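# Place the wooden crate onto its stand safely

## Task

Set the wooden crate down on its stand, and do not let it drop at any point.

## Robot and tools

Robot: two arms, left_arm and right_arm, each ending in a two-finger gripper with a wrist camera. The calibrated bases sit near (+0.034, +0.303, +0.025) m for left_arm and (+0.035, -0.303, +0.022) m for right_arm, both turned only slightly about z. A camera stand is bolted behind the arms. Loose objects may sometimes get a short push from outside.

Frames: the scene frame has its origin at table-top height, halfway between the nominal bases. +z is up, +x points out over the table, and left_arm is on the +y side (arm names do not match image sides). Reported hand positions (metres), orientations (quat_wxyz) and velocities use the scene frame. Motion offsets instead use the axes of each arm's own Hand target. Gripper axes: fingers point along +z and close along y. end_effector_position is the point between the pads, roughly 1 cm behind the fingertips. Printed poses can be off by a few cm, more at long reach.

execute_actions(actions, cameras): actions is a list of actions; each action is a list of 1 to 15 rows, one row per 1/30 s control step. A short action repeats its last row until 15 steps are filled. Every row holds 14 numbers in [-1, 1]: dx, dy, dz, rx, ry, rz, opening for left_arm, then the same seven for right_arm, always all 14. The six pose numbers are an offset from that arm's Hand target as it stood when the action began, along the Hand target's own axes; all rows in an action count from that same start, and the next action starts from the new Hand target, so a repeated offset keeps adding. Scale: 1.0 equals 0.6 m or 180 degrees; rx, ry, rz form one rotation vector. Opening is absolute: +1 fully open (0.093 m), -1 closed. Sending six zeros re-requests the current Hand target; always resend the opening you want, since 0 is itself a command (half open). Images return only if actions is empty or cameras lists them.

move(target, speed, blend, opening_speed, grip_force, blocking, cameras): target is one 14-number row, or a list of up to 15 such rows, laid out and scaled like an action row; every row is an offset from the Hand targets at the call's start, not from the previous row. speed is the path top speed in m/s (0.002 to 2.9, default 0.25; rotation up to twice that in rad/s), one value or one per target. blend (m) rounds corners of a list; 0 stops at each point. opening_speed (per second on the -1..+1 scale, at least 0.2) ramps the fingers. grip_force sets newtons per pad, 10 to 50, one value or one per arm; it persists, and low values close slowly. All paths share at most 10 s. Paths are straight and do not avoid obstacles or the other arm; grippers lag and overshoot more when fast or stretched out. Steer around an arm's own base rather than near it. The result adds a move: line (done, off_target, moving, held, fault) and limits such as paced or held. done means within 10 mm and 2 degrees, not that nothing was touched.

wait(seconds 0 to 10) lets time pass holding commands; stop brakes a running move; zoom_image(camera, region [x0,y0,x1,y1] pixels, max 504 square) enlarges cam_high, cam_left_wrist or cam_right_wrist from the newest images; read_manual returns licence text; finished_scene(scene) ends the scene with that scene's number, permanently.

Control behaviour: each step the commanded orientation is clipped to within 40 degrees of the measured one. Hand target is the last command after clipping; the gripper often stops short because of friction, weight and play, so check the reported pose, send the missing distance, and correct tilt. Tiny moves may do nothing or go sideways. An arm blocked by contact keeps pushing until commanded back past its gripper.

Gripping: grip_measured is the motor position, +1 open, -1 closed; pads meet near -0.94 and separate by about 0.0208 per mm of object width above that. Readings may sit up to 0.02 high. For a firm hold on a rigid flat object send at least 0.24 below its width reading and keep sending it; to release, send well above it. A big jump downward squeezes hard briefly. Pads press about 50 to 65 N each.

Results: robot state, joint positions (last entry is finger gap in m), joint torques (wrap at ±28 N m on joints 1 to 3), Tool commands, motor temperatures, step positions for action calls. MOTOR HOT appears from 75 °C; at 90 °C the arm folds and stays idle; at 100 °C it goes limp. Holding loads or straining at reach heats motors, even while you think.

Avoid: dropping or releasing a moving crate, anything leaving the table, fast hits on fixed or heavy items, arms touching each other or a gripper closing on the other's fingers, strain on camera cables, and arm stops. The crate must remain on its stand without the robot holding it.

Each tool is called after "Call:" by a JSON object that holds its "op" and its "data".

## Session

Call:
{"op": "execute_actions", "data": {"actions": []}}

Call:
{"op": "zoom_image", "data": {"camera": "cam_high", "region": [230, 90, 530, 340]}}

Scene clock: 0.00 s.
left_arm: end_effector_position=(+0.4217, +0.3170, +0.1073) grip_measured=+1.000 end_effector_quat_wxyz=(+0.563, -0.034, +0.825, +0.025) | right_arm: end_effector_position=(+0.4060, -0.3217, +0.0962) grip_measured=+1.000 end_effector_quat_wxyz=(+0.551, +0.040, +0.830, -0.078)
Joint positions: left_arm=[0.024 1.561 0.362 0.825 -0.079 -0.028 0.093] | right_arm=[0.052 1.534 0.311 0.824 0.216 -0.002 0.093]
Joint velocities: within noise
Joint torques (N m): no reading
Motor temperatures (°C): left_arm=[29 29 33 30 28 26 28] | right_arm=[32 29 33 31 27 25 29]
Heat: left arm: 33 °C; right arm: 33 °C.
Hand target: left_arm +0.4285, +0.3163, +0.1229; +0.583, -0.036, +0.811, +0.021 | right_arm +0.4110, -0.3208, +0.1061; +0.564, +0.042, +0.822, -0.073
Tool commands: left_gripper/opening=+1.0 right_gripper/opening=+1.0

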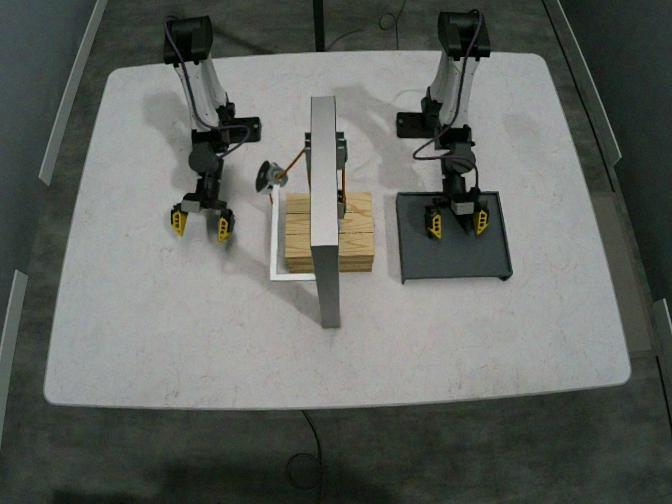

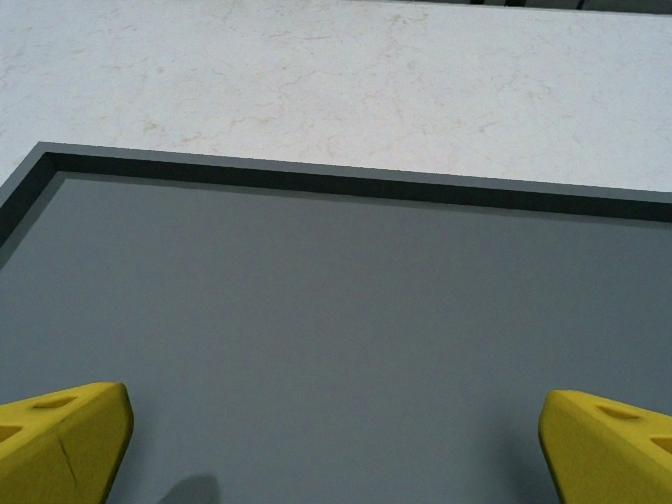

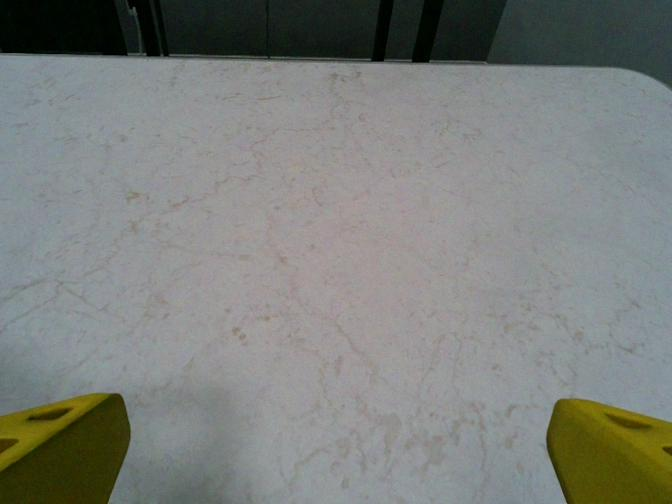

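Scaled by 1.680 from the camera's 672x504 image, which has a finer 960x720 frame.

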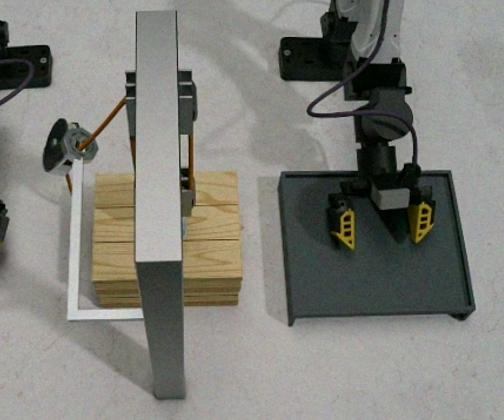

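Call:
{"op": "move", "data": {"target": [[-0.106,0.139,-0.038,0.0193,0.2299,0.0191,0.3,-0.0465,0.022,-0.278,-0.053,-0.0666,0.0098,1],[-0.0095,0.239,0.076,0.0193,0.2299,0.0191,0.3,0.037,0.2575,-0.320,-0.053,-0.0666,0.0098,1]], "cameras": ["all"], "speed": 0.25, "blend": [0.04,0]}}

Scene clock: 36.07 s.
left_arm: end_effector_position=(+0.4422, +0.4585, +0.0959) grip_measured=+0.302 end_effector_quat_wxyz=(+0.222, -0.014, +0.975, -0.007) | right_arm: end_effector_position=(+0.2475, -0.1460, +0.1262) grip_measured=+1.000 end_effector_quat_wxyz=(+0.633, -0.036, +0.772, -0.032)
Joint positions: left_arm=[0.46 1.876 1.336 -0.623 0.191 0.37 0.06] | right_arm=[1.283 1.215 0.174 0.432 1.222 0.485 0.093]
Joint torques (N m): left_arm=[-0.27 -8.24 9.4 1.28 0.27 0.2] | right_arm=[0.62 -1.43 7.01 2.37 0.48 0.08]
Motor temperatures (°C): left_arm=[29 32 36 35 28 26 28] | right_arm=[32 31 36 37 27 25 29]
Heat: left arm: 36 °C; right arm: 37 °C.
Hand target: left_arm +0.4616, +0.4629, +0.1128; +0.259, +0.000, +0.966, +0.000 | right_arm +0.2497, -0.1366, +0.1419; +0.649, +0.000, +0.761, +0.000
Off the commanded pose: left_arm 0.026 m, 5 deg | right_arm 0.018 m, 6 deg.
move: off_target (left_arm, right_arm)

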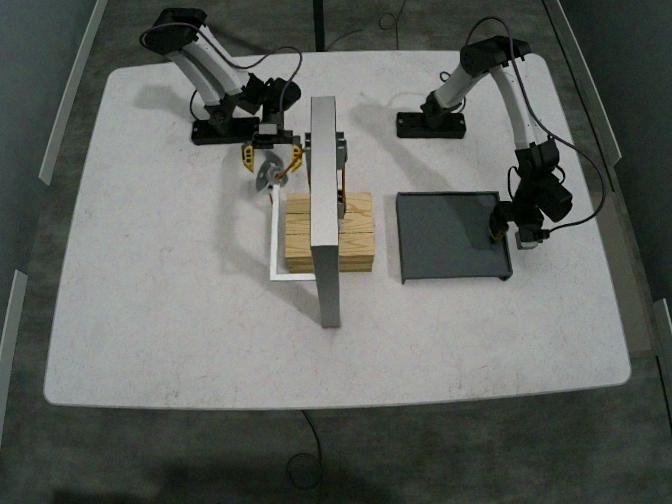

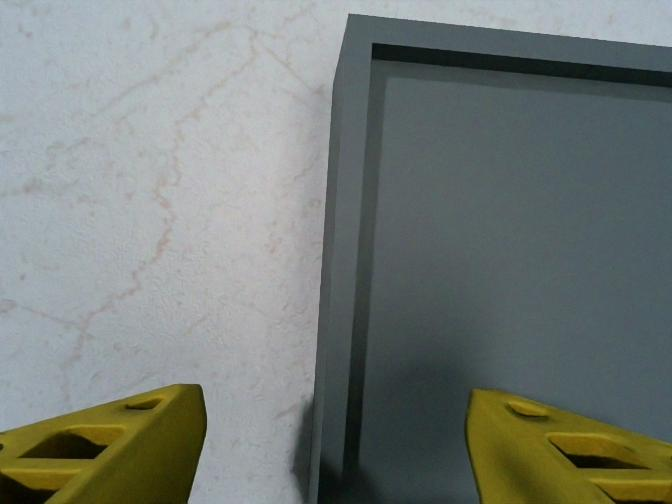

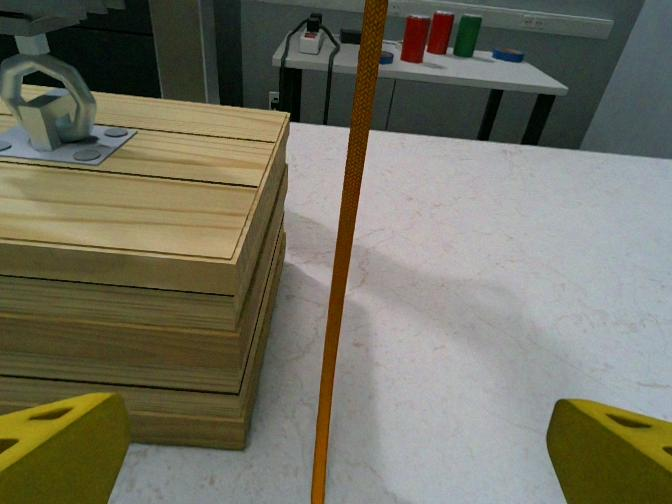

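Call:
{"op": "move", "data": {"target": [0.029,-0.013,0.0505,0,0,0,0.3,-0.0247,-0.0223,0.1653,0,0,0,1], "cameras": ["cam_left_wrist","cam_right_wrist"], "speed": 0.12}}

Scene clock: 46.03 s.
left_arm: end_effector_position=(+0.4536, +0.4578, +0.0770) grip_measured=+0.302 end_effector_quat_wxyz=(+0.243, -0.005, +0.970, +0.001) | right_arm: end_effector_position=(+0.3331, -0.1740, +0.1220) grip_measured=+1.000 end_effector_quat_wxyz=(+0.627, -0.002, +0.777, -0.060)
Joint positions: left_arm=[0.448 1.907 1.278 -0.486 0.191 0.37 0.06] | right_arm=[0.826 1.49 0.212 0.944 0.886 0.164 0.093]
Joint torques (N m): left_arm=[-0.85 -8.09 5.37 1.38 0.18 0.05] | right_arm=[-0.79 -2.11 8.18 2.92 -0.8 -0.21]
Heat: left arm: 37 °C; right arm: 40 °C.
Hand target: left_arm +0.4617, +0.4551, +0.0779; +0.259, +0.000, +0.966, +0.000 | right_arm +0.3499, -0.1500, +0.1409; +0.649, +0.000, +0.761, +0.000
Off the commanded pose: left_arm 0.009 m, 2 deg | right_arm 0.035 m, 8 deg.
move: off_target (right_arm)
Images, in order (width x height): cam_left_wrist 672x504, cam_right_wrist 672x504.

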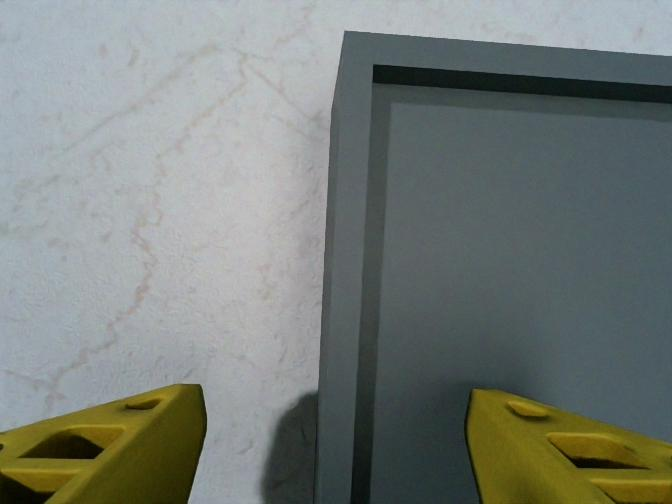

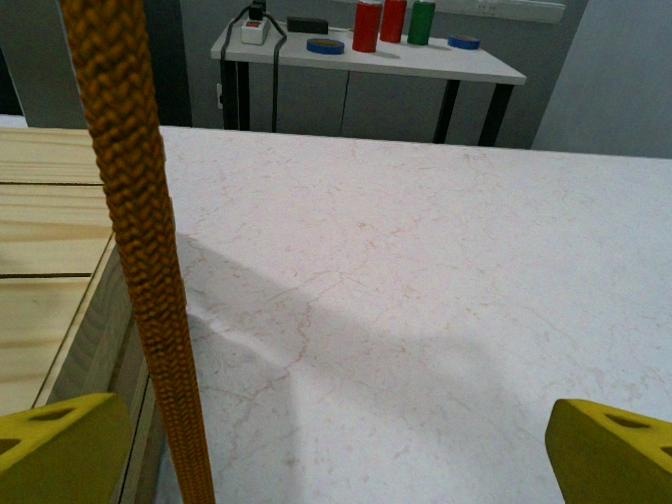

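Call:
{"op": "move", "data": {"target": [0,0,0,0,0,0,-1,-0.028,0.0367,0.0157,0,0,0,1], "cameras": ["cam_left_wrist","cam_right_wrist"], "speed": 0.1, "opening_speed": 1.0}}

Scene clock: 54.57 s.
left_arm: end_effector_position=(+0.4557, +0.4563, +0.0774) grip_measured=-0.944 end_effector_quat_wxyz=(+0.248, -0.001, +0.969, -0.001) | right_arm: end_effector_position=(+0.3412, -0.1714, +0.1263) grip_measured=+1.000 end_effector_quat_wxyz=(+0.618, -0.005, +0.781, -0.088)
Joint positions: left_arm=[0.446 1.908 1.278 -0.478 0.2 0.374 0] | right_arm=[0.825 1.49 0.28 0.838 0.922 0.153 0.093]
Joint torques (N m): left_arm=[-0.61 -8.2 5.35 1.32 0.11 0.07] | right_arm=[1.39 -3.04 11.22 2.78 -0.8 0]
Motor temperatures (°C): left_arm=[29 34 37 35 28 26 28] | right_arm=[32 30 39 42 27 25 29]
Heat: left arm: 37 °C; right arm: 42 °C.
Hand target: left_arm +0.4617, +0.4551, +0.0779; +0.259, +0.000, +0.966, +0.000 | right_arm +0.3619, -0.1280, +0.1560; +0.649, +0.000, +0.761, +0.000
Off the commanded pose: left_arm 0.006 m, 1 deg | right_arm 0.057 m, 11 deg.
move: off_target (right_arm)
Images, in order (width x height): cam_left_wrist 672x504, cam_right_wrist 672x504.

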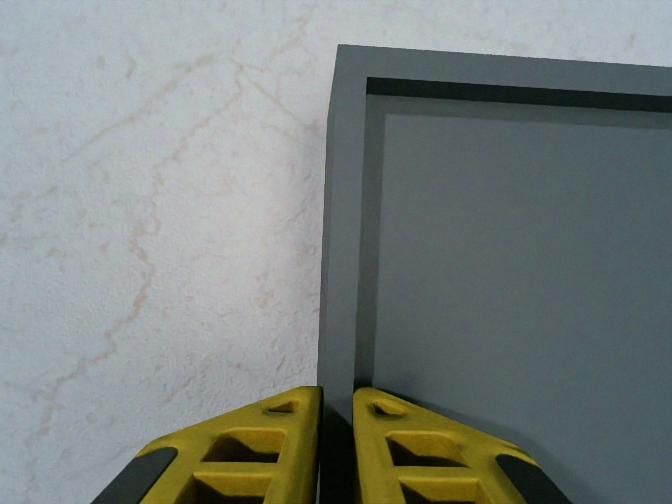

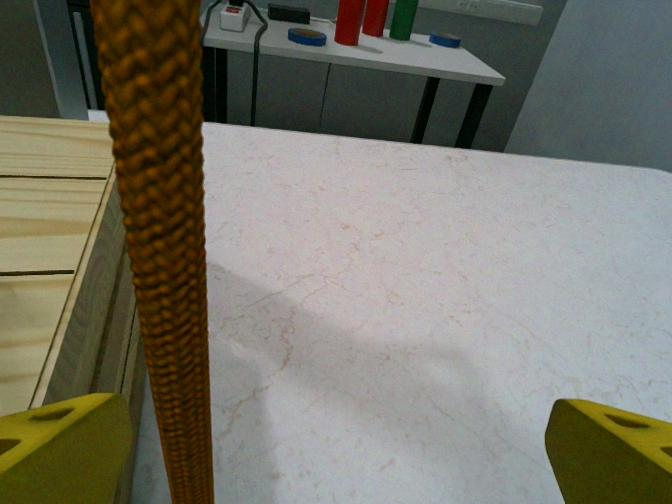

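Call:
{"op": "move", "data": {"target": [[0,0,0,0,0,0,-1,0.013,-0.037,-0.1025,0,0,0,1],[0,0,0,0,0,0,-1,0.0097,-0.037,-0.0187,0,0,0,1]], "cameras": ["cam_high","cam_right_wrist"], "speed": 0.12}}

Scene clock: 62.77 s.
left_arm: end_effector_position=(+0.4557, +0.4563, +0.0774) grip_measured=-0.950 end_effector_quat_wxyz=(+0.248, -0.001, +0.969, -0.001) | right_arm: end_effector_position=(+0.3400, -0.1649, +0.1319) grip_measured=+1.000 end_effector_quat_wxyz=(+0.624, -0.013, +0.780, -0.044)
Joint positions: left_arm=[0.446 1.908 1.278 -0.478 0.2 0.374 0] | right_arm=[0.811 1.441 0.255 0.856 0.833 0.159 0.093]
Joint torques (N m): left_arm=[-0.62 -8.2 5.35 1.32 0.11 0.08] | right_arm=[-0.42 -2.59 6.86 3.05 -0.35 -0.11]
Heat: left arm: 37 °C; right arm: 43 °C.
Hand target: left_arm +0.4617, +0.4551, +0.0779; +0.259, +0.000, +0.966, +0.000 | right_arm +0.3499, -0.1502, +0.1521; +0.649, +0.000, +0.761, +0.000
Off the commanded pose: left_arm 0.006 m, 1 deg | right_arm 0.027 m, 6 deg.
move: off_target (right_arm)
Images, in order (width x height): cam_high 672x504, cam_right_wrist 672x504.

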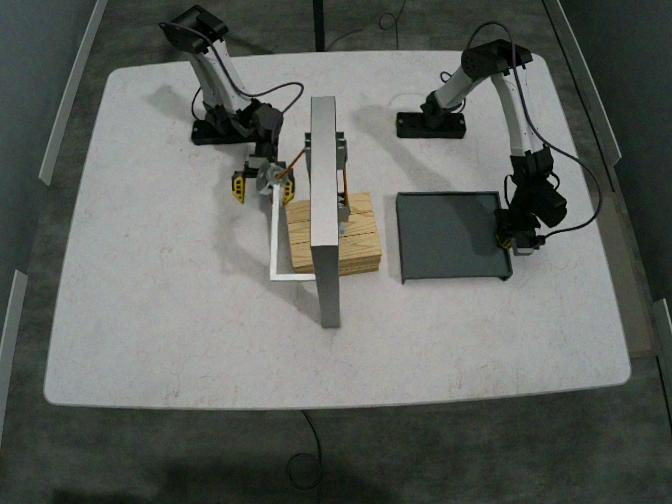

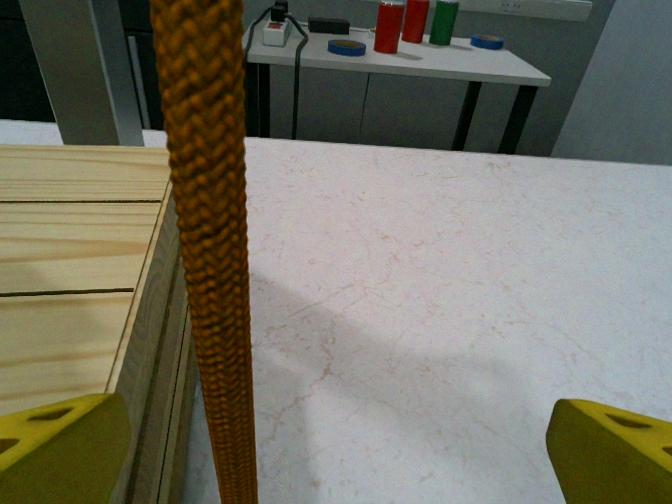

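Call:
{"op": "move", "data": {"target": [0,0,0,0,0,0,-1,0,0,0,0,0,0,-1], "cameras": ["cam_right_wrist"], "speed": 0.1, "opening_speed": 1.5}}

Scene clock: 67.30 s.
left_arm: end_effector_position=(+0.4557, +0.4563, +0.0774) grip_measured=-0.950 end_effector_quat_wxyz=(+0.248, -0.001, +0.969, -0.001) | right_arm: end_effector_position=(+0.3414, -0.1600, +0.1332) grip_measured=-0.966 end_effector_quat_wxyz=(+0.627, -0.017, +0.778, -0.029)
Joint positions: left_arm=[0.446 1.908 1.278 -0.478 0.2 0.374 0] | right_arm=[0.808 1.449 0.255 0.883 0.803 0.159 0]
Joint torques (N m): left_arm=[-0.61 -8.2 5.34 1.32 0.11 0.08] | right_arm=[-0.29 -2.95 6.97 2.87 -0.16 -0.11]
Heat: left arm: 37 °C; right arm: 45 °C.
Hand target: left_arm +0.4617, +0.4551, +0.0779; +0.259, +0.000, +0.966, +0.000 | right_arm +0.3499, -0.1502, +0.1521; +0.649, +0.000, +0.761, +0.000
Off the commanded pose: left_arm 0.006 m, 1 deg | right_arm 0.023 m, 5 deg.
move: off_target (right_arm)
Images, in order (width x height): cam_right_wrist 672x504.

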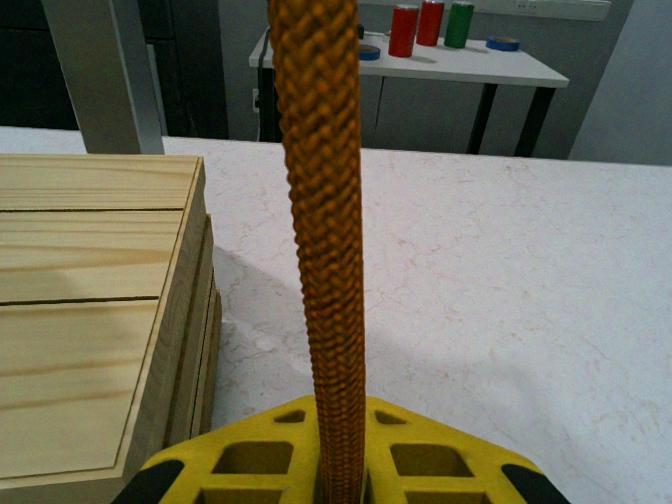

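Call:
{"op": "move", "data": {"target": [0,0,0,0,0,0,-1,-0.06,-1.0,-0.025,-0.1097,0,-0.0176,-1], "cameras": ["cam_high","cam_right_wrist","cam_left_wrist"], "speed": 0.1}}

Call:
{"op": "zoom_image", "data": {"camera": "cam_high", "region": [230, 90, 530, 340]}}

Scene clock: 82.50 s.
left_arm: end_effector_position=(+0.4557, +0.4563, +0.0774) grip_measured=-0.950 end_effector_quat_wxyz=(+0.248, -0.001, +0.969, -0.001) | right_arm: end_effector_position=(+0.4042, -0.6583, +0.2071) grip_measured=-0.967 end_effector_quat_wxyz=(+0.697, -0.234, +0.670, +0.104)
Joint positions: left_arm=[0.446 1.908 1.278 -0.478 0.2 0.374 0] | right_arm=[-1.096 2.377 1.544 1.268 -1.588 0.247 0]
Joint torques (N m): left_arm=[-0.61 -8.21 5.34 1.32 0.11 0.08] | right_arm=[-14.42 -6.74 10.15 -0.16 0.11 0.47]
Heat: left arm: 37 °C; right arm: 43 °C.
Hand target: left_arm +0.4617, +0.4551, +0.0779; +0.259, +0.000, +0.966, +0.000 | right_arm +0.3409, -0.7501, +0.1905; +0.639, -0.133, +0.749, +0.112
Off the commanded pose: left_arm 0.006 m, 1 deg | right_arm 0.113 m, 16 deg.
joint sent to its limit (right arm) — joint 5 (wrist yaw), lower limit. The joint targets are off in position and orientation.
move: off_target (right_arm)

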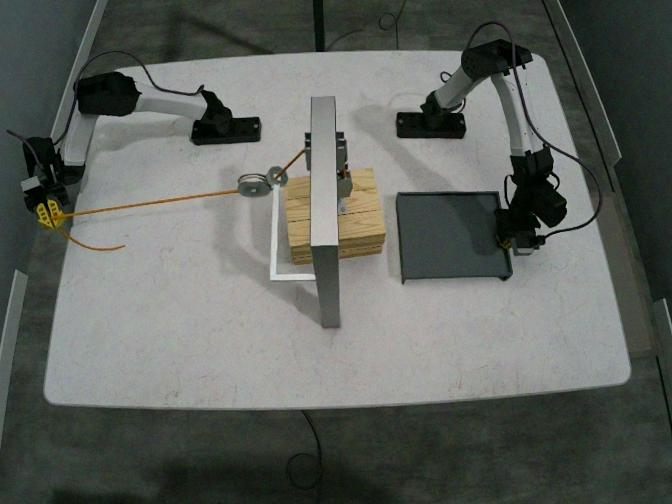

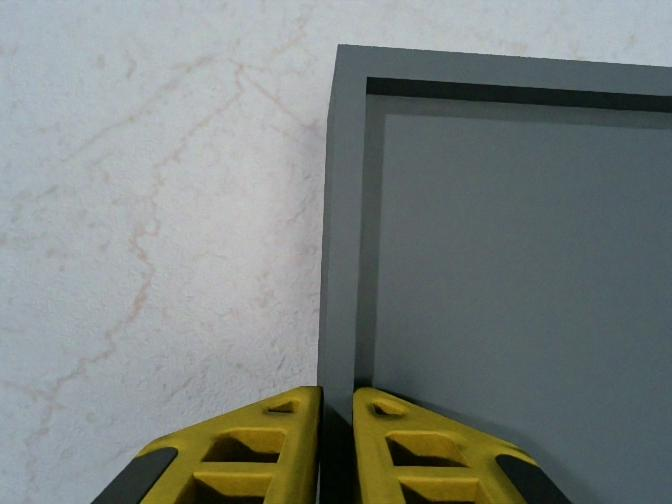

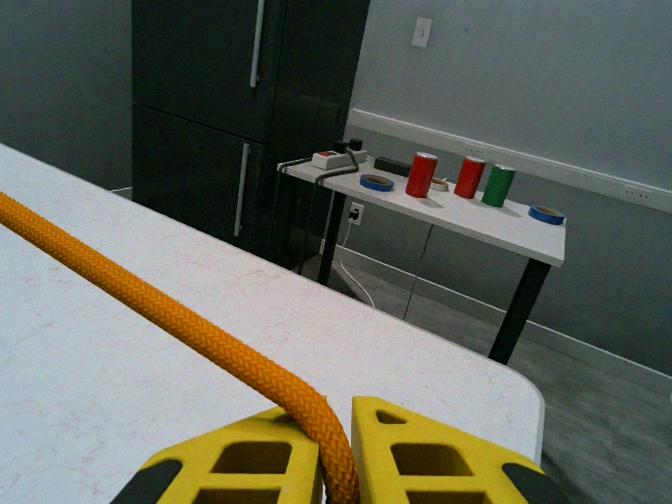

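Scaled by 1.680 from the camera's 672x504 image, which has a finer 960x720 frame.

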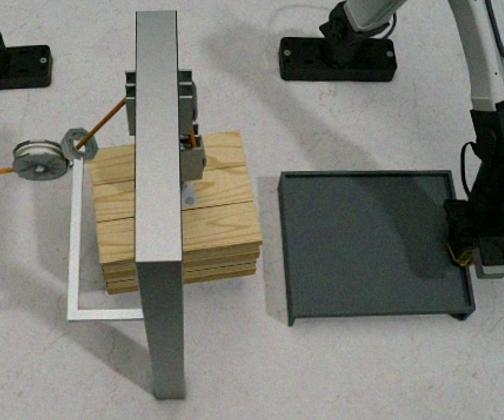

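Call:
{"op": "move", "data": {"target": [[0,0,0,0,0,0,-1,0.004,-0.078,-0.028,0,0,0,-1],[0.0313,-0.4183,-0.0258,-0.0194,0,-0.0337,-1,0.004,-0.078,-0.028,0,0,0,-1]], "cameras": ["cam_high","cam_left_wrist"], "speed": [0.1,0.12]}}

Call:
{"op": "zoom_image", "data": {"camera": "cam_high", "region": [230, 90, 530, 340]}}

Scene clock: 96.10 s.
left_arm: end_effector_position=(+0.4365, +0.2092, +0.0772) grip_measured=-0.950 end_effector_quat_wxyz=(+0.260, -0.068, +0.963, +0.002) | right_arm: end_effector_position=(+0.4127, -0.7073, +0.2140) grip_measured=-0.967 end_effector_quat_wxyz=(+0.697, -0.226, +0.674, +0.091)
Joint positions: left_arm=[-0.284 1.765 1.077 -0.388 -0.191 -0.401 0] | right_arm=[-1.123 2.613 1.943 1.462 -1.586 0.6 0]
Joint torques (N m): left_arm=[-1.81 -6.46 8.69 0.71 -0.37 0.11] | right_arm=[-14.34 -7.53 8.49 -0.26 0.32 0.6]
Motor temperatures (°C): left_arm=[29 38 37 34 28 26 29] | right_arm=[43 31 42 39 28 25 30]
Heat: left arm: 38 °C; right arm: 43 °C.
Hand target: left_arm +0.4376, +0.2042, +0.0816; +0.258, -0.059, +0.964, +0.016 | right_arm +0.3410, -0.7999, +0.1908; +0.639, -0.133, +0.749, +0.112
Off the commanded pose: left_arm 0.007 m, 2 deg | right_arm 0.119 m, 15 deg.
joint sent to its limit (right arm) — joint 5 (wrist yaw), lower limit. The joint targets are off in position and orientation.
move: off_target (right_arm)
Images, in order (width x height): cam_high 672x504, cam_left_wrist 672x504.

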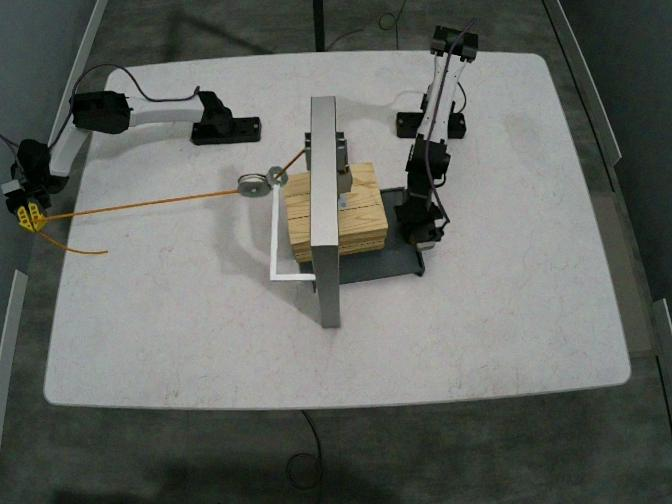

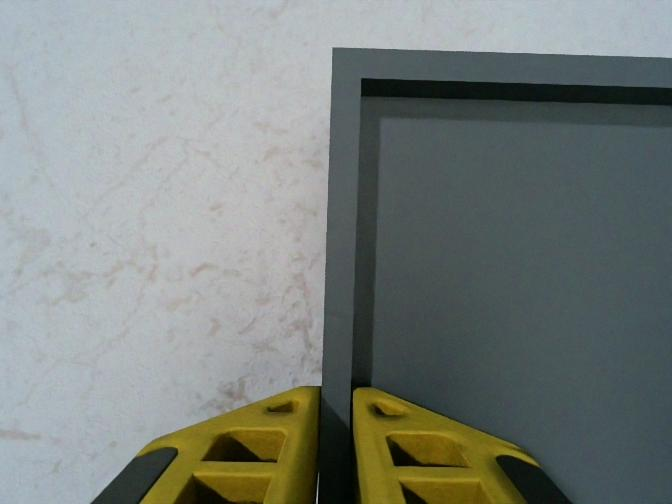

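Scaled by 1.680 from the camera's 672x504 image, which has a finer 960x720 frame.

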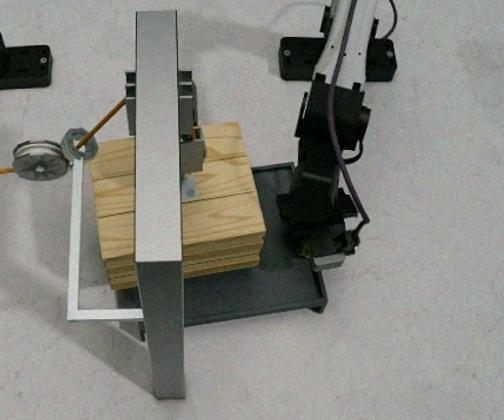

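Call:
{"op": "move", "data": {"target": [[0,0,0,0,0,0,-0.3,0,0,0,0,0,0,-1],[-0.0735,0.066,-0.111,0,0,0,-0.3,0,0,0,0,0,0,-1],[-0.025,0.163,-0.079,0.337,-0.0852,0.4017,1,0,0,0,0,0,0,-1],[0.0463,0.083,0.038,0.337,-0.0852,0.4017,1,0,0,0,0,0,0,-1]], "cameras": ["cam_left_wrist"], "speed": [0.1,0.15,0.4,0.2], "blend": [0,0.02,0,0]}}

Scene clock: 115.37 s.
left_arm: end_effector_position=(+0.4167, +0.2541, +0.0425) grip_measured=+1.000 end_effector_quat_wxyz=(+0.289, +0.631, +0.661, -0.286) | right_arm: end_effector_position=(+0.4127, -0.7073, +0.2140) grip_measured=-0.967 end_effector_quat_wxyz=(+0.697, -0.224, +0.675, +0.093)
Joint positions: left_arm=[0.221 2.216 1.476 -1.015 0.821 1.802 0.093] | right_arm=[-1.123 2.613 1.943 1.462 -1.586 0.604 0]
Joint torques (N m): left_arm=[-0.25 -10.09 3.99 -0.01 0.74 0.08] | right_arm=[-14.23 -7.5 8.58 -0.23 0.32 0.57]
Motor temperatures (°C): left_arm=[29 38 38 33 28 26 29] | right_arm=[50 33 43 37 28 26 31]
Heat: left arm: 38 °C; right arm: 50 °C.
Hand target: left_arm +0.4190, +0.2521, +0.0480; +0.307, +0.624, +0.657, -0.291 | right_arm +0.3410, -0.7999, +0.1908; +0.639, -0.133, +0.749, +0.112
Off the commanded pose: left_arm 0.006 m, 2 deg | right_arm 0.119 m, 15 deg.
joint sent to its limit (right arm) — joint 5 (wrist yaw), lower limit. The joint targets are off in position and orientation.
move: off_target (right_arm)
Images, in order (width x height): cam_left_wrist 672x504.

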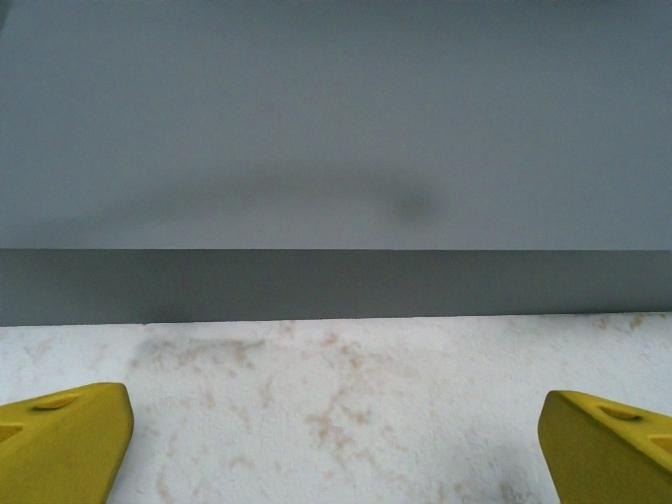

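Call:
{"op": "move", "data": {"target": [-0.08,-0.023,0.095,0.0107,-0.083,0.009,1,0,0,0,0,0,0,-1], "cameras": ["cam_high","cam_left_wrist"], "speed": 0.1}}

Call:
{"op": "zoom_image", "data": {"camera": "cam_high", "region": [230, 90, 530, 340]}}

Scene clock: 130.10 s.
left_arm: end_effector_position=(+0.4118, +0.1937, +0.0420) grip_measured=+1.000 end_effector_quat_wxyz=(+0.367, +0.597, +0.619, -0.356) | right_arm: end_effector_position=(+0.4127, -0.7073, +0.2140) grip_measured=-0.967 end_effector_quat_wxyz=(+0.697, -0.224, +0.675, +0.093)
Joint positions: left_arm=[0.126 2.23 1.348 -0.814 1.068 1.712 0.093] | right_arm=[-1.123 2.613 1.943 1.462 -1.586 0.604 0]
Joint torques (N m): left_arm=[-2.45 -8.83 3.77 0.11 1.03 0.13] | right_arm=[-14.28 -7.58 8.64 -0.23 0.32 0.58]
Heat: left arm: 41 °C; right arm: 53 °C.
Hand target: left_arm +0.4091, +0.1770, +0.0481; +0.383, +0.595, +0.598, -0.376 | right_arm +0.3410, -0.7999, +0.1908; +0.639, -0.133, +0.749, +0.112
Off the commanded pose: left_arm 0.018 m, 4 deg | right_arm 0.119 m, 15 deg.
joint sent to its limit (right arm) — joint 5 (wrist yaw), lower limit. The joint targets are off in position and orientation.
move: off_target (left_arm, right_arm)
Images, in order (width x height): cam_high 672x504, cam_left_wrist 672x504.

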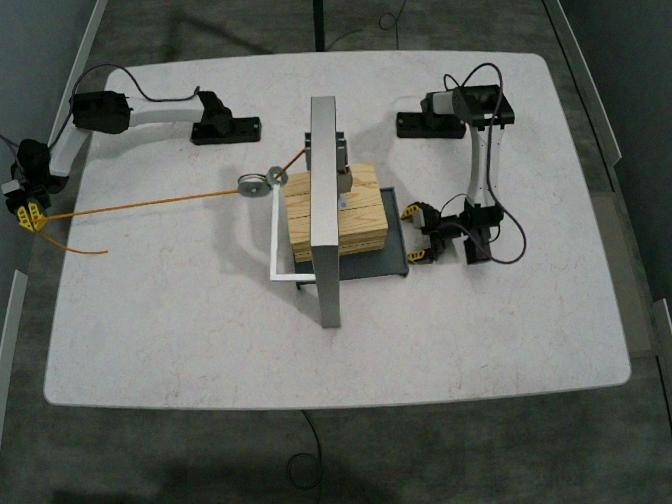

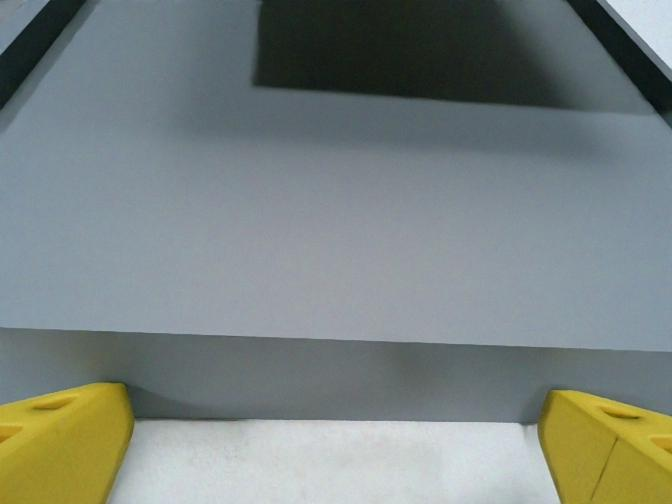

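Scaled by 1.680 from the camera's 672x504 image, which has a finer 960x720 frame.

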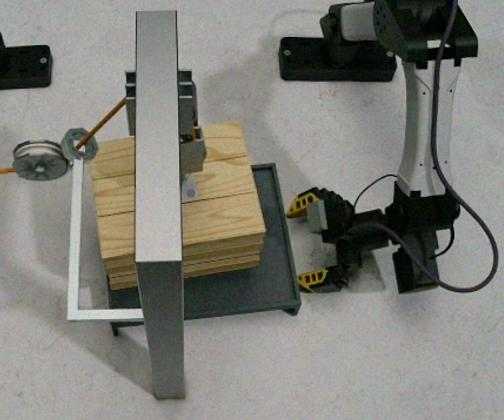

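Call:
{"op": "move", "data": {"target": [-0.0268,-0.0072,0.0573,0,0,0,1,0,0,0,0,0,0,-1], "cameras": ["cam_high","cam_left_wrist"], "speed": 0.06}}

Call:
{"op": "zoom_image", "data": {"camera": "cam_high", "region": [230, 90, 530, 340]}}

Scene clock: 138.50 s.
left_arm: end_effector_position=(+0.4091, +0.1511, +0.0406) grip_measured=+1.000 end_effector_quat_wxyz=(+0.381, +0.579, +0.613, -0.379) | right_arm: end_effector_position=(+0.4127, -0.7073, +0.2140) grip_measured=-0.967 end_effector_quat_wxyz=(+0.697, -0.224, +0.675, +0.093)
Joint positions: left_arm=[0.024 2.201 1.242 -0.549 1.134 1.476 0.093] | right_arm=[-1.123 2.613 1.943 1.462 -1.586 0.604 0]
Joint torques (N m): left_arm=[-2.51 -11.58 3.38 0.36 0.46 0.09] | right_arm=[-14.2 -7.54 8.65 -0.22 0.32 0.58]
Motor temperatures (°C): left_arm=[29 41 36 32 29 26 28] | right_arm=[55 34 45 36 28 26 31]
Heat: left arm: 41 °C; right arm: 55 °C.
Hand target: left_arm +0.4051, +0.1390, +0.0481; +0.383, +0.595, +0.598, -0.376 | right_arm +0.3410, -0.7999, +0.1908; +0.639, -0.133, +0.749, +0.112
Off the commanded pose: left_arm 0.015 m, 3 deg | right_arm 0.119 m, 15 deg.
joint sent to its limit (right arm) — joint 5 (wrist yaw), lower limit. The joint targets are off in position and orientation.
move: off_target (left_arm, right_arm)
Images, in order (width x height): cam_high 672x504, cam_left_wrist 672x504.

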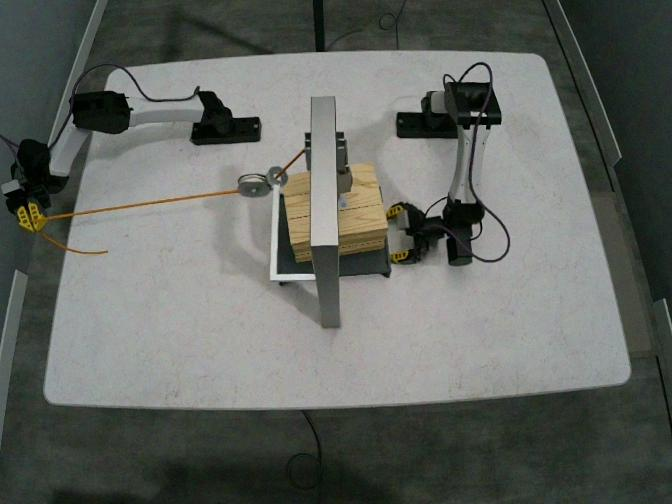

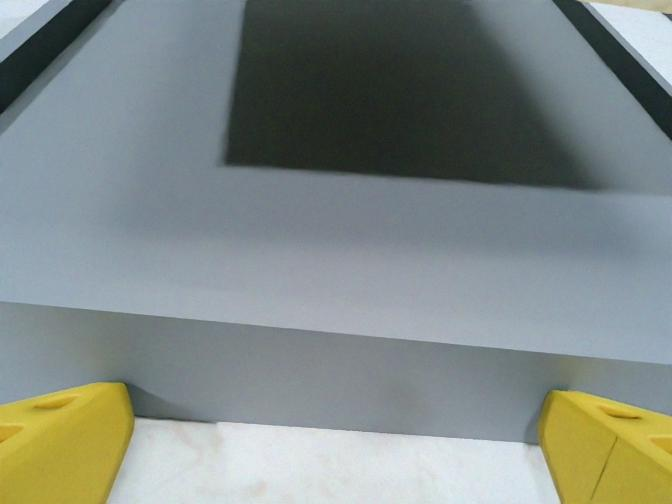

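Scaled by 1.680 from the camera's 672x504 image, which has a finer 960x720 frame.

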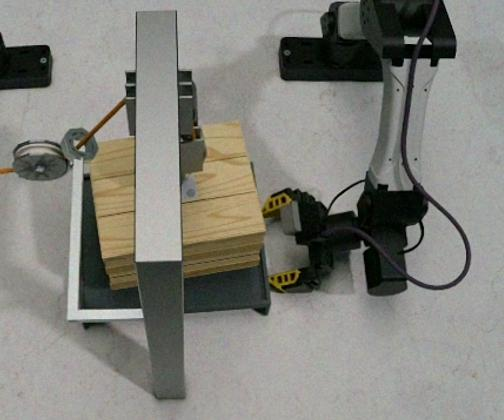

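Call:
{"op": "move", "data": {"target": [[0.035,0.001,-0.0755,0,0,0,1,0,0,0,0,0,0,-1],[-0.153,0.013,-0.448,0,0.083,0,1,0,0,0,0,0,0,-1]], "cameras": ["cam_left_wrist"], "speed": [0.1,0.3], "blend": [0.02,0]}}

Call:
{"op": "zoom_image", "data": {"camera": "cam_left_wrist", "region": [290, 0, 650, 250]}}

Scene clock: 152.77 s.
left_arm: end_effector_position=(+0.4137, +0.3470, +0.2300) grip_measured=+1.000 end_effector_quat_wxyz=(+0.366, +0.593, +0.693, -0.187) | right_arm: end_effector_position=(+0.4127, -0.7073, +0.2140) grip_measured=-0.967 end_effector_quat_wxyz=(+0.697, -0.224, +0.675, +0.093)
Joint positions: left_arm=[0.474 1.973 1.868 -1.534 0.844 1.896 0.093] | right_arm=[-1.123 2.613 1.943 1.462 -1.586 0.604 0]
Joint torques (N m): left_arm=[-0.55 -10.88 7.47 -0.17 0.37 0.08] | right_arm=[-14.27 -7.6 8.55 -0.24 0.32 0.54]
Motor temperatures (°C): left_arm=[30 44 36 32 29 26 28] | right_arm=[57 35 45 35 28 26 31]
Heat: left arm: 44 °C; right arm: 57 °C.
Hand target: left_arm +0.4098, +0.3435, +0.2452; +0.302, +0.639, +0.643, -0.295 | right_arm +0.3410, -0.7999, +0.1908; +0.639, -0.133, +0.749, +0.112
Off the commanded pose: left_arm 0.016 m, 16 deg | right_arm 0.119 m, 15 deg.
joint sent to its limit (left arm) — joint 4 (wrist pitch), lower limit. The joint targets are off in position and orientation.
joint sent to its limit (right arm) — joint 5 (wrist yaw), lower limit. The joint targets are off in position and orientation.
move: off_target (left_arm, right_arm)
Images, in order (width x height): cam_left_wrist 672x504.

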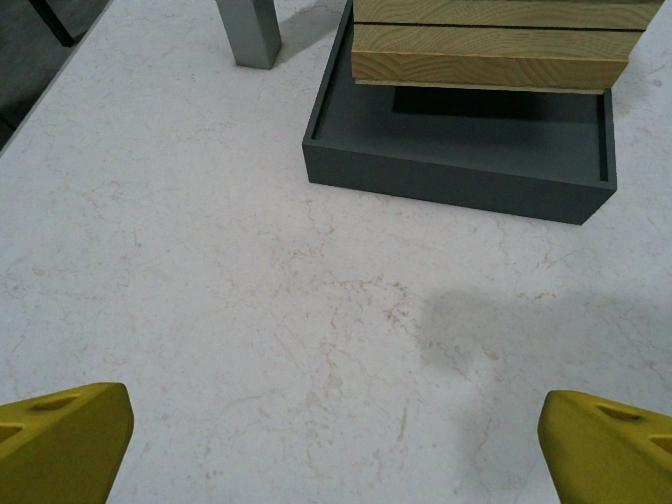

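Scaled by 1.400 from the camera's 672x504 image, which has a finer 960x720 frame.

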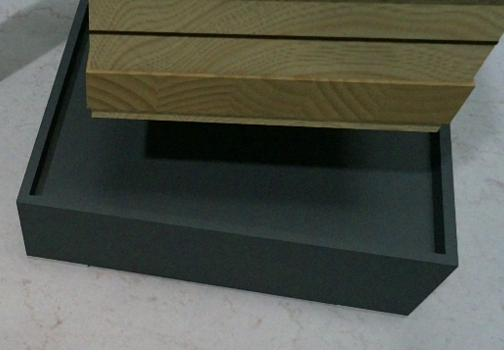

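Call:
{"op": "move", "data": {"target": [0,0,0,0,0,0,1,-0.02,0.3077,0.129,0,0,0,-1], "cameras": ["cam_left_wrist","cam_high"], "speed": 0.06}}

Call:
{"op": "zoom_image", "data": {"camera": "cam_left_wrist", "region": [290, 0, 650, 250]}}

Call:
{"op": "zoom_image", "data": {"camera": "cam_high", "region": [240, 130, 420, 300]}}

Scene clock: 168.90 s.
left_arm: end_effector_position=(+0.4138, +0.3464, +0.2300) grip_measured=+1.000 end_effector_quat_wxyz=(+0.366, +0.593, +0.693, -0.187) | right_arm: end_effector_position=(+0.3649, -0.5822, +0.1774) grip_measured=-0.967 end_effector_quat_wxyz=(+0.677, -0.142, +0.695, +0.196)
Joint positions: left_arm=[0.472 1.973 1.868 -1.534 0.844 1.896 0.093] | right_arm=[-1.097 2.188 1.055 1.469 -1.586 0.415 0]
Joint torques (N m): left_arm=[-0.55 -10.86 7.49 -0.17 0.37 0.08] | right_arm=[-3.44 -10.62 4.55 1.9 0.26 -0.18]
Motor temperatures (°C): left_arm=[29 44 37 32 28 26 28] | right_arm=[56 36 45 36 27 26 31]
Heat: left arm: 44 °C; right arm: 56 °C.
Hand target: left_arm +0.4098, +0.3435, +0.2452; +0.302, +0.639, +0.643, -0.295 | right_arm +0.3514, -0.5996, +0.1903; +0.639, -0.133, +0.749, +0.112
Off the commanded pose: left_arm 0.016 m, 16 deg | right_arm 0.026 m, 12 deg.
joint sent to its limit (left arm) — joint 4 (wrist pitch), lower limit. The joint targets are off in position and orientation.
move: off_target (left_arm, right_arm)
Images, in order (width x height): cam_high 672x504, cam_left_wrist 672x504.

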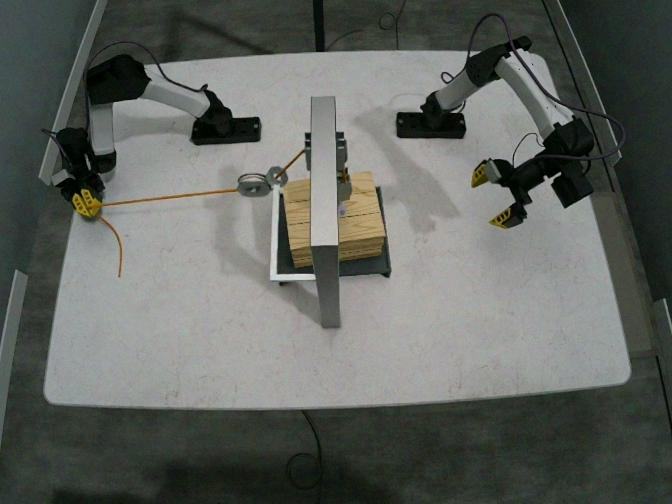

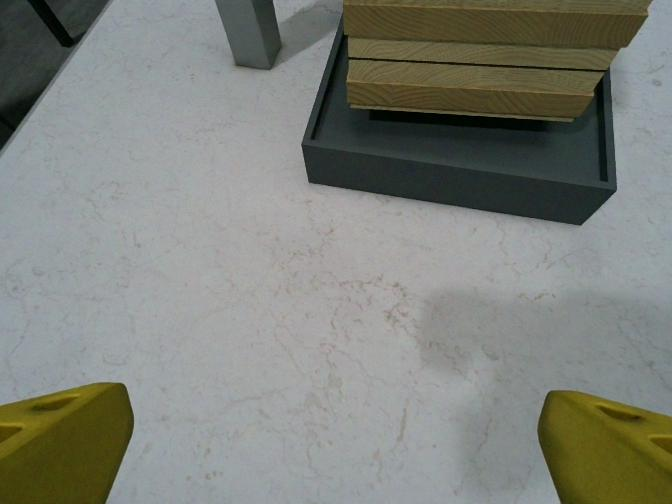

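Scaled by 1.400 from the camera's 672x504 image, which has a finer 960x720 frame.

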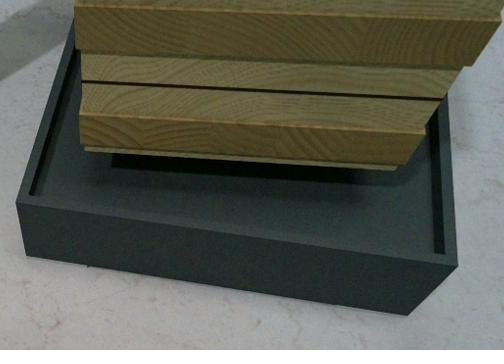

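Scaled by 2.800 from the camera's 672x504 image, which has a finer 960x720 frame.

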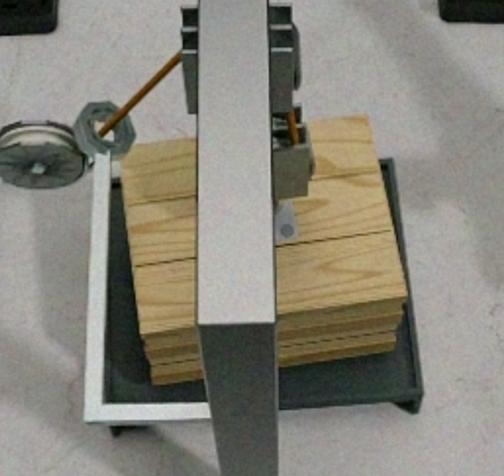

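Call:
{"op": "move", "data": {"target": [0,0,0,0,0,0,1,-0.0205,0.3245,0.131,0,0,0,-1], "cameras": ["cam_left_wrist","cam_high"], "speed": 0.06}}

Call:
{"op": "zoom_image", "data": {"camera": "cam_left_wrist", "region": [290, 0, 650, 250]}}

Call:
{"op": "zoom_image", "data": {"camera": "cam_high", "region": [140, 130, 420, 300]}}

Scene clock: 179.77 s.
left_arm: end_effector_position=(+0.4138, +0.3464, +0.2300) grip_measured=+1.000 end_effector_quat_wxyz=(+0.366, +0.593, +0.693, -0.187) | right_arm: end_effector_position=(+0.3605, -0.3909, +0.1885) grip_measured=-0.967 end_effector_quat_wxyz=(+0.639, -0.125, +0.749, +0.123)
Joint positions: left_arm=[0.472 1.973 1.868 -1.534 0.844 1.896 0.093] | right_arm=[-0.706 1.317 0.419 0.588 -1.047 -0.246 0]
Joint torques (N m): left_arm=[-0.55 -10.88 7.49 -0.17 0.37 0.07] | right_arm=[0.61 -4.81 5.2 1.88 -0.12 -0.31]
Motor temperatures (°C): left_arm=[29 44 37 32 28 26 28] | right_arm=[50 38 43 38 28 26 32]
Heat: left arm: 44 °C; right arm: 50 °C.
Hand target: left_arm +0.4098, +0.3435, +0.2452; +0.302, +0.639, +0.643, -0.295 | right_arm +0.3595, -0.3895, +0.1898; +0.639, -0.133, +0.749, +0.112
Off the commanded pose: left_arm 0.016 m, 16 deg | right_arm 0.002 m, 1 deg.
joint sent to its limit (left arm) — joint 4 (wrist pitch), lower limit. The joint targets are off in position and orientation.
move: off_target (left_arm)
Images, in order (width x height): cam_high 672x504, cam_left_wrist 672x504.

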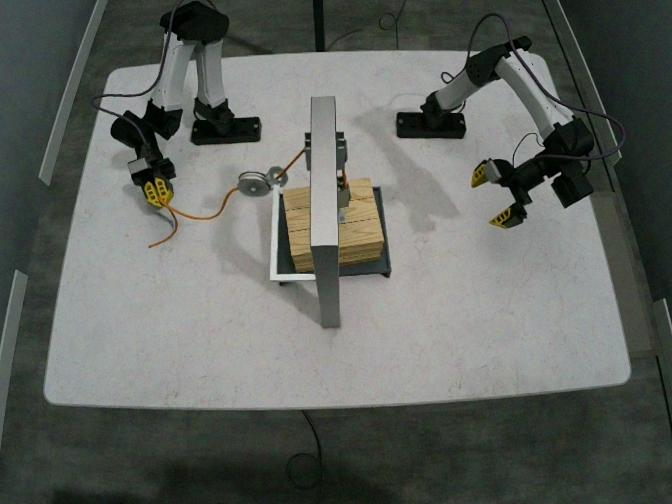

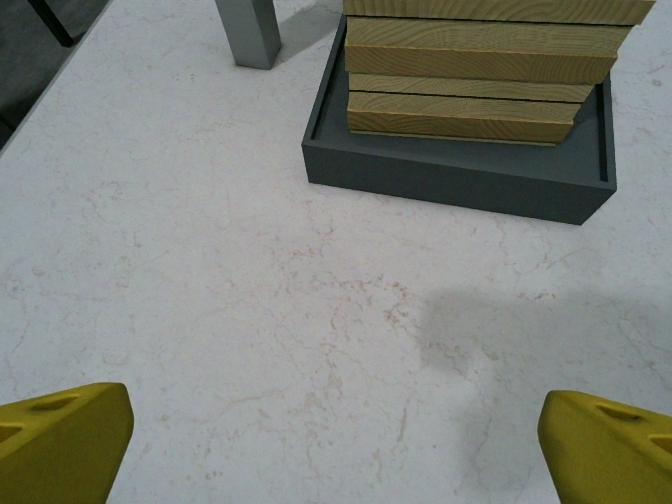

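Scaled by 1.400 from the camera's 672x504 image, which has a finer 960x720 frame.

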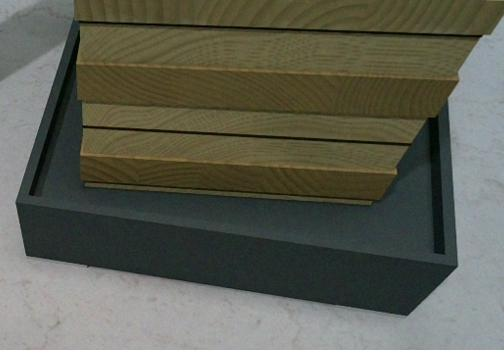

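Scaled by 1.800 from the camera's 672x504 image, which has a finer 960x720 frame.

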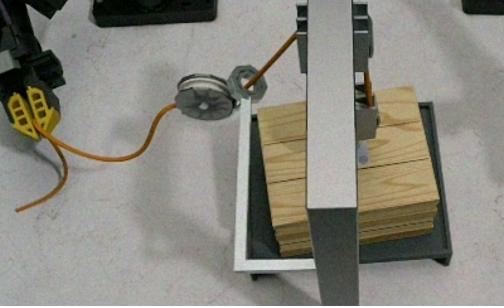

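Seated with slack rope. Release the rope low.

Call:
{"op": "move", "data": {"target": [[0,0,0,0,0,0,1,0.12,0.05,0.06,0,0,0,-1],[0,0,0,0,0,0,1,0.12,0.05,0.06,0,0,0,0.6]], "cameras": ["cam_high","cam_left_wrist"], "speed": 0.15, "opening_speed": 1.5}}

Scene clock: 184.97 s.
left_arm: end_effector_position=(+0.4138, +0.3464, +0.2300) grip_measured=+1.000 end_effector_quat_wxyz=(+0.366, +0.593, +0.693, -0.187) | right_arm: end_effector_position=(+0.3692, -0.3527, +0.1058) grip_measured=+0.598 end_effector_quat_wxyz=(+0.625, -0.125, +0.760, +0.127)
Joint positions: left_arm=[0.472 1.973 1.868 -1.534 0.844 1.896 0.093] | right_arm=[-0.539 1.703 0.234 1.169 -0.885 -0.198 0.074]
Joint torques (N m): left_arm=[-0.54 -10.89 7.49 -0.17 0.37 0.07] | right_arm=[0.68 -3.75 2.99 2.89 -0.08 -0.02]
Heat: left arm: 45 °C; right arm: 48 °C.
Hand target: left_arm +0.4098, +0.3435, +0.2452; +0.302, +0.639, +0.643, -0.295 | right_arm +0.3720, -0.3531, +0.1130; +0.639, -0.133, +0.749, +0.112
Off the commanded pose: left_arm 0.016 m, 16 deg | right_arm 0.008 m, 3 deg.
joint sent to its limit (left arm) — joint 4 (wrist pitch), lower limit. The joint targets are off in position and orientation.
move: off_target (left_arm, right_arm); target 2's new opening was sent with right_arm's hand 0.008 m and 3 deg from that target
Images, in order (width x height): cam_high 672x504, cam_left_wrist 672x504.

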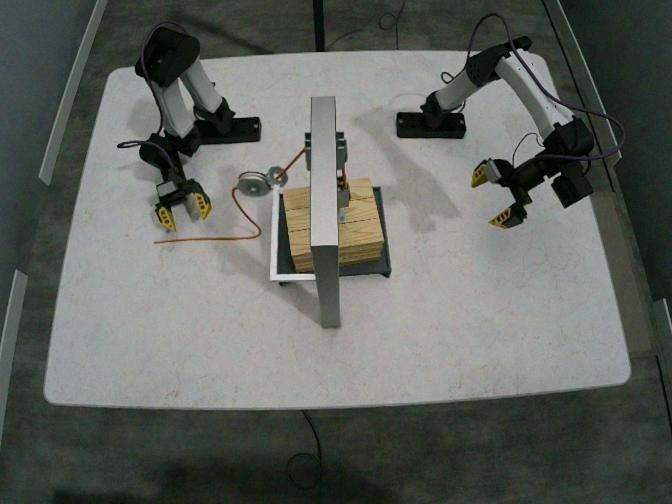

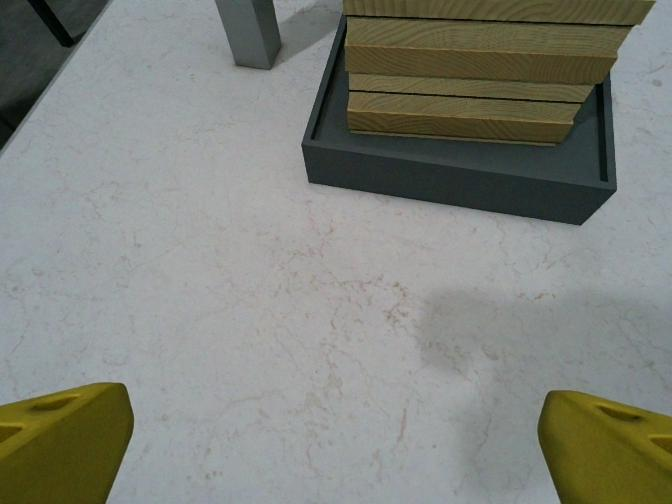

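Call:
{"op": "finished_scene", "data": {"scene": 2}}

The scene is finished: the task was done.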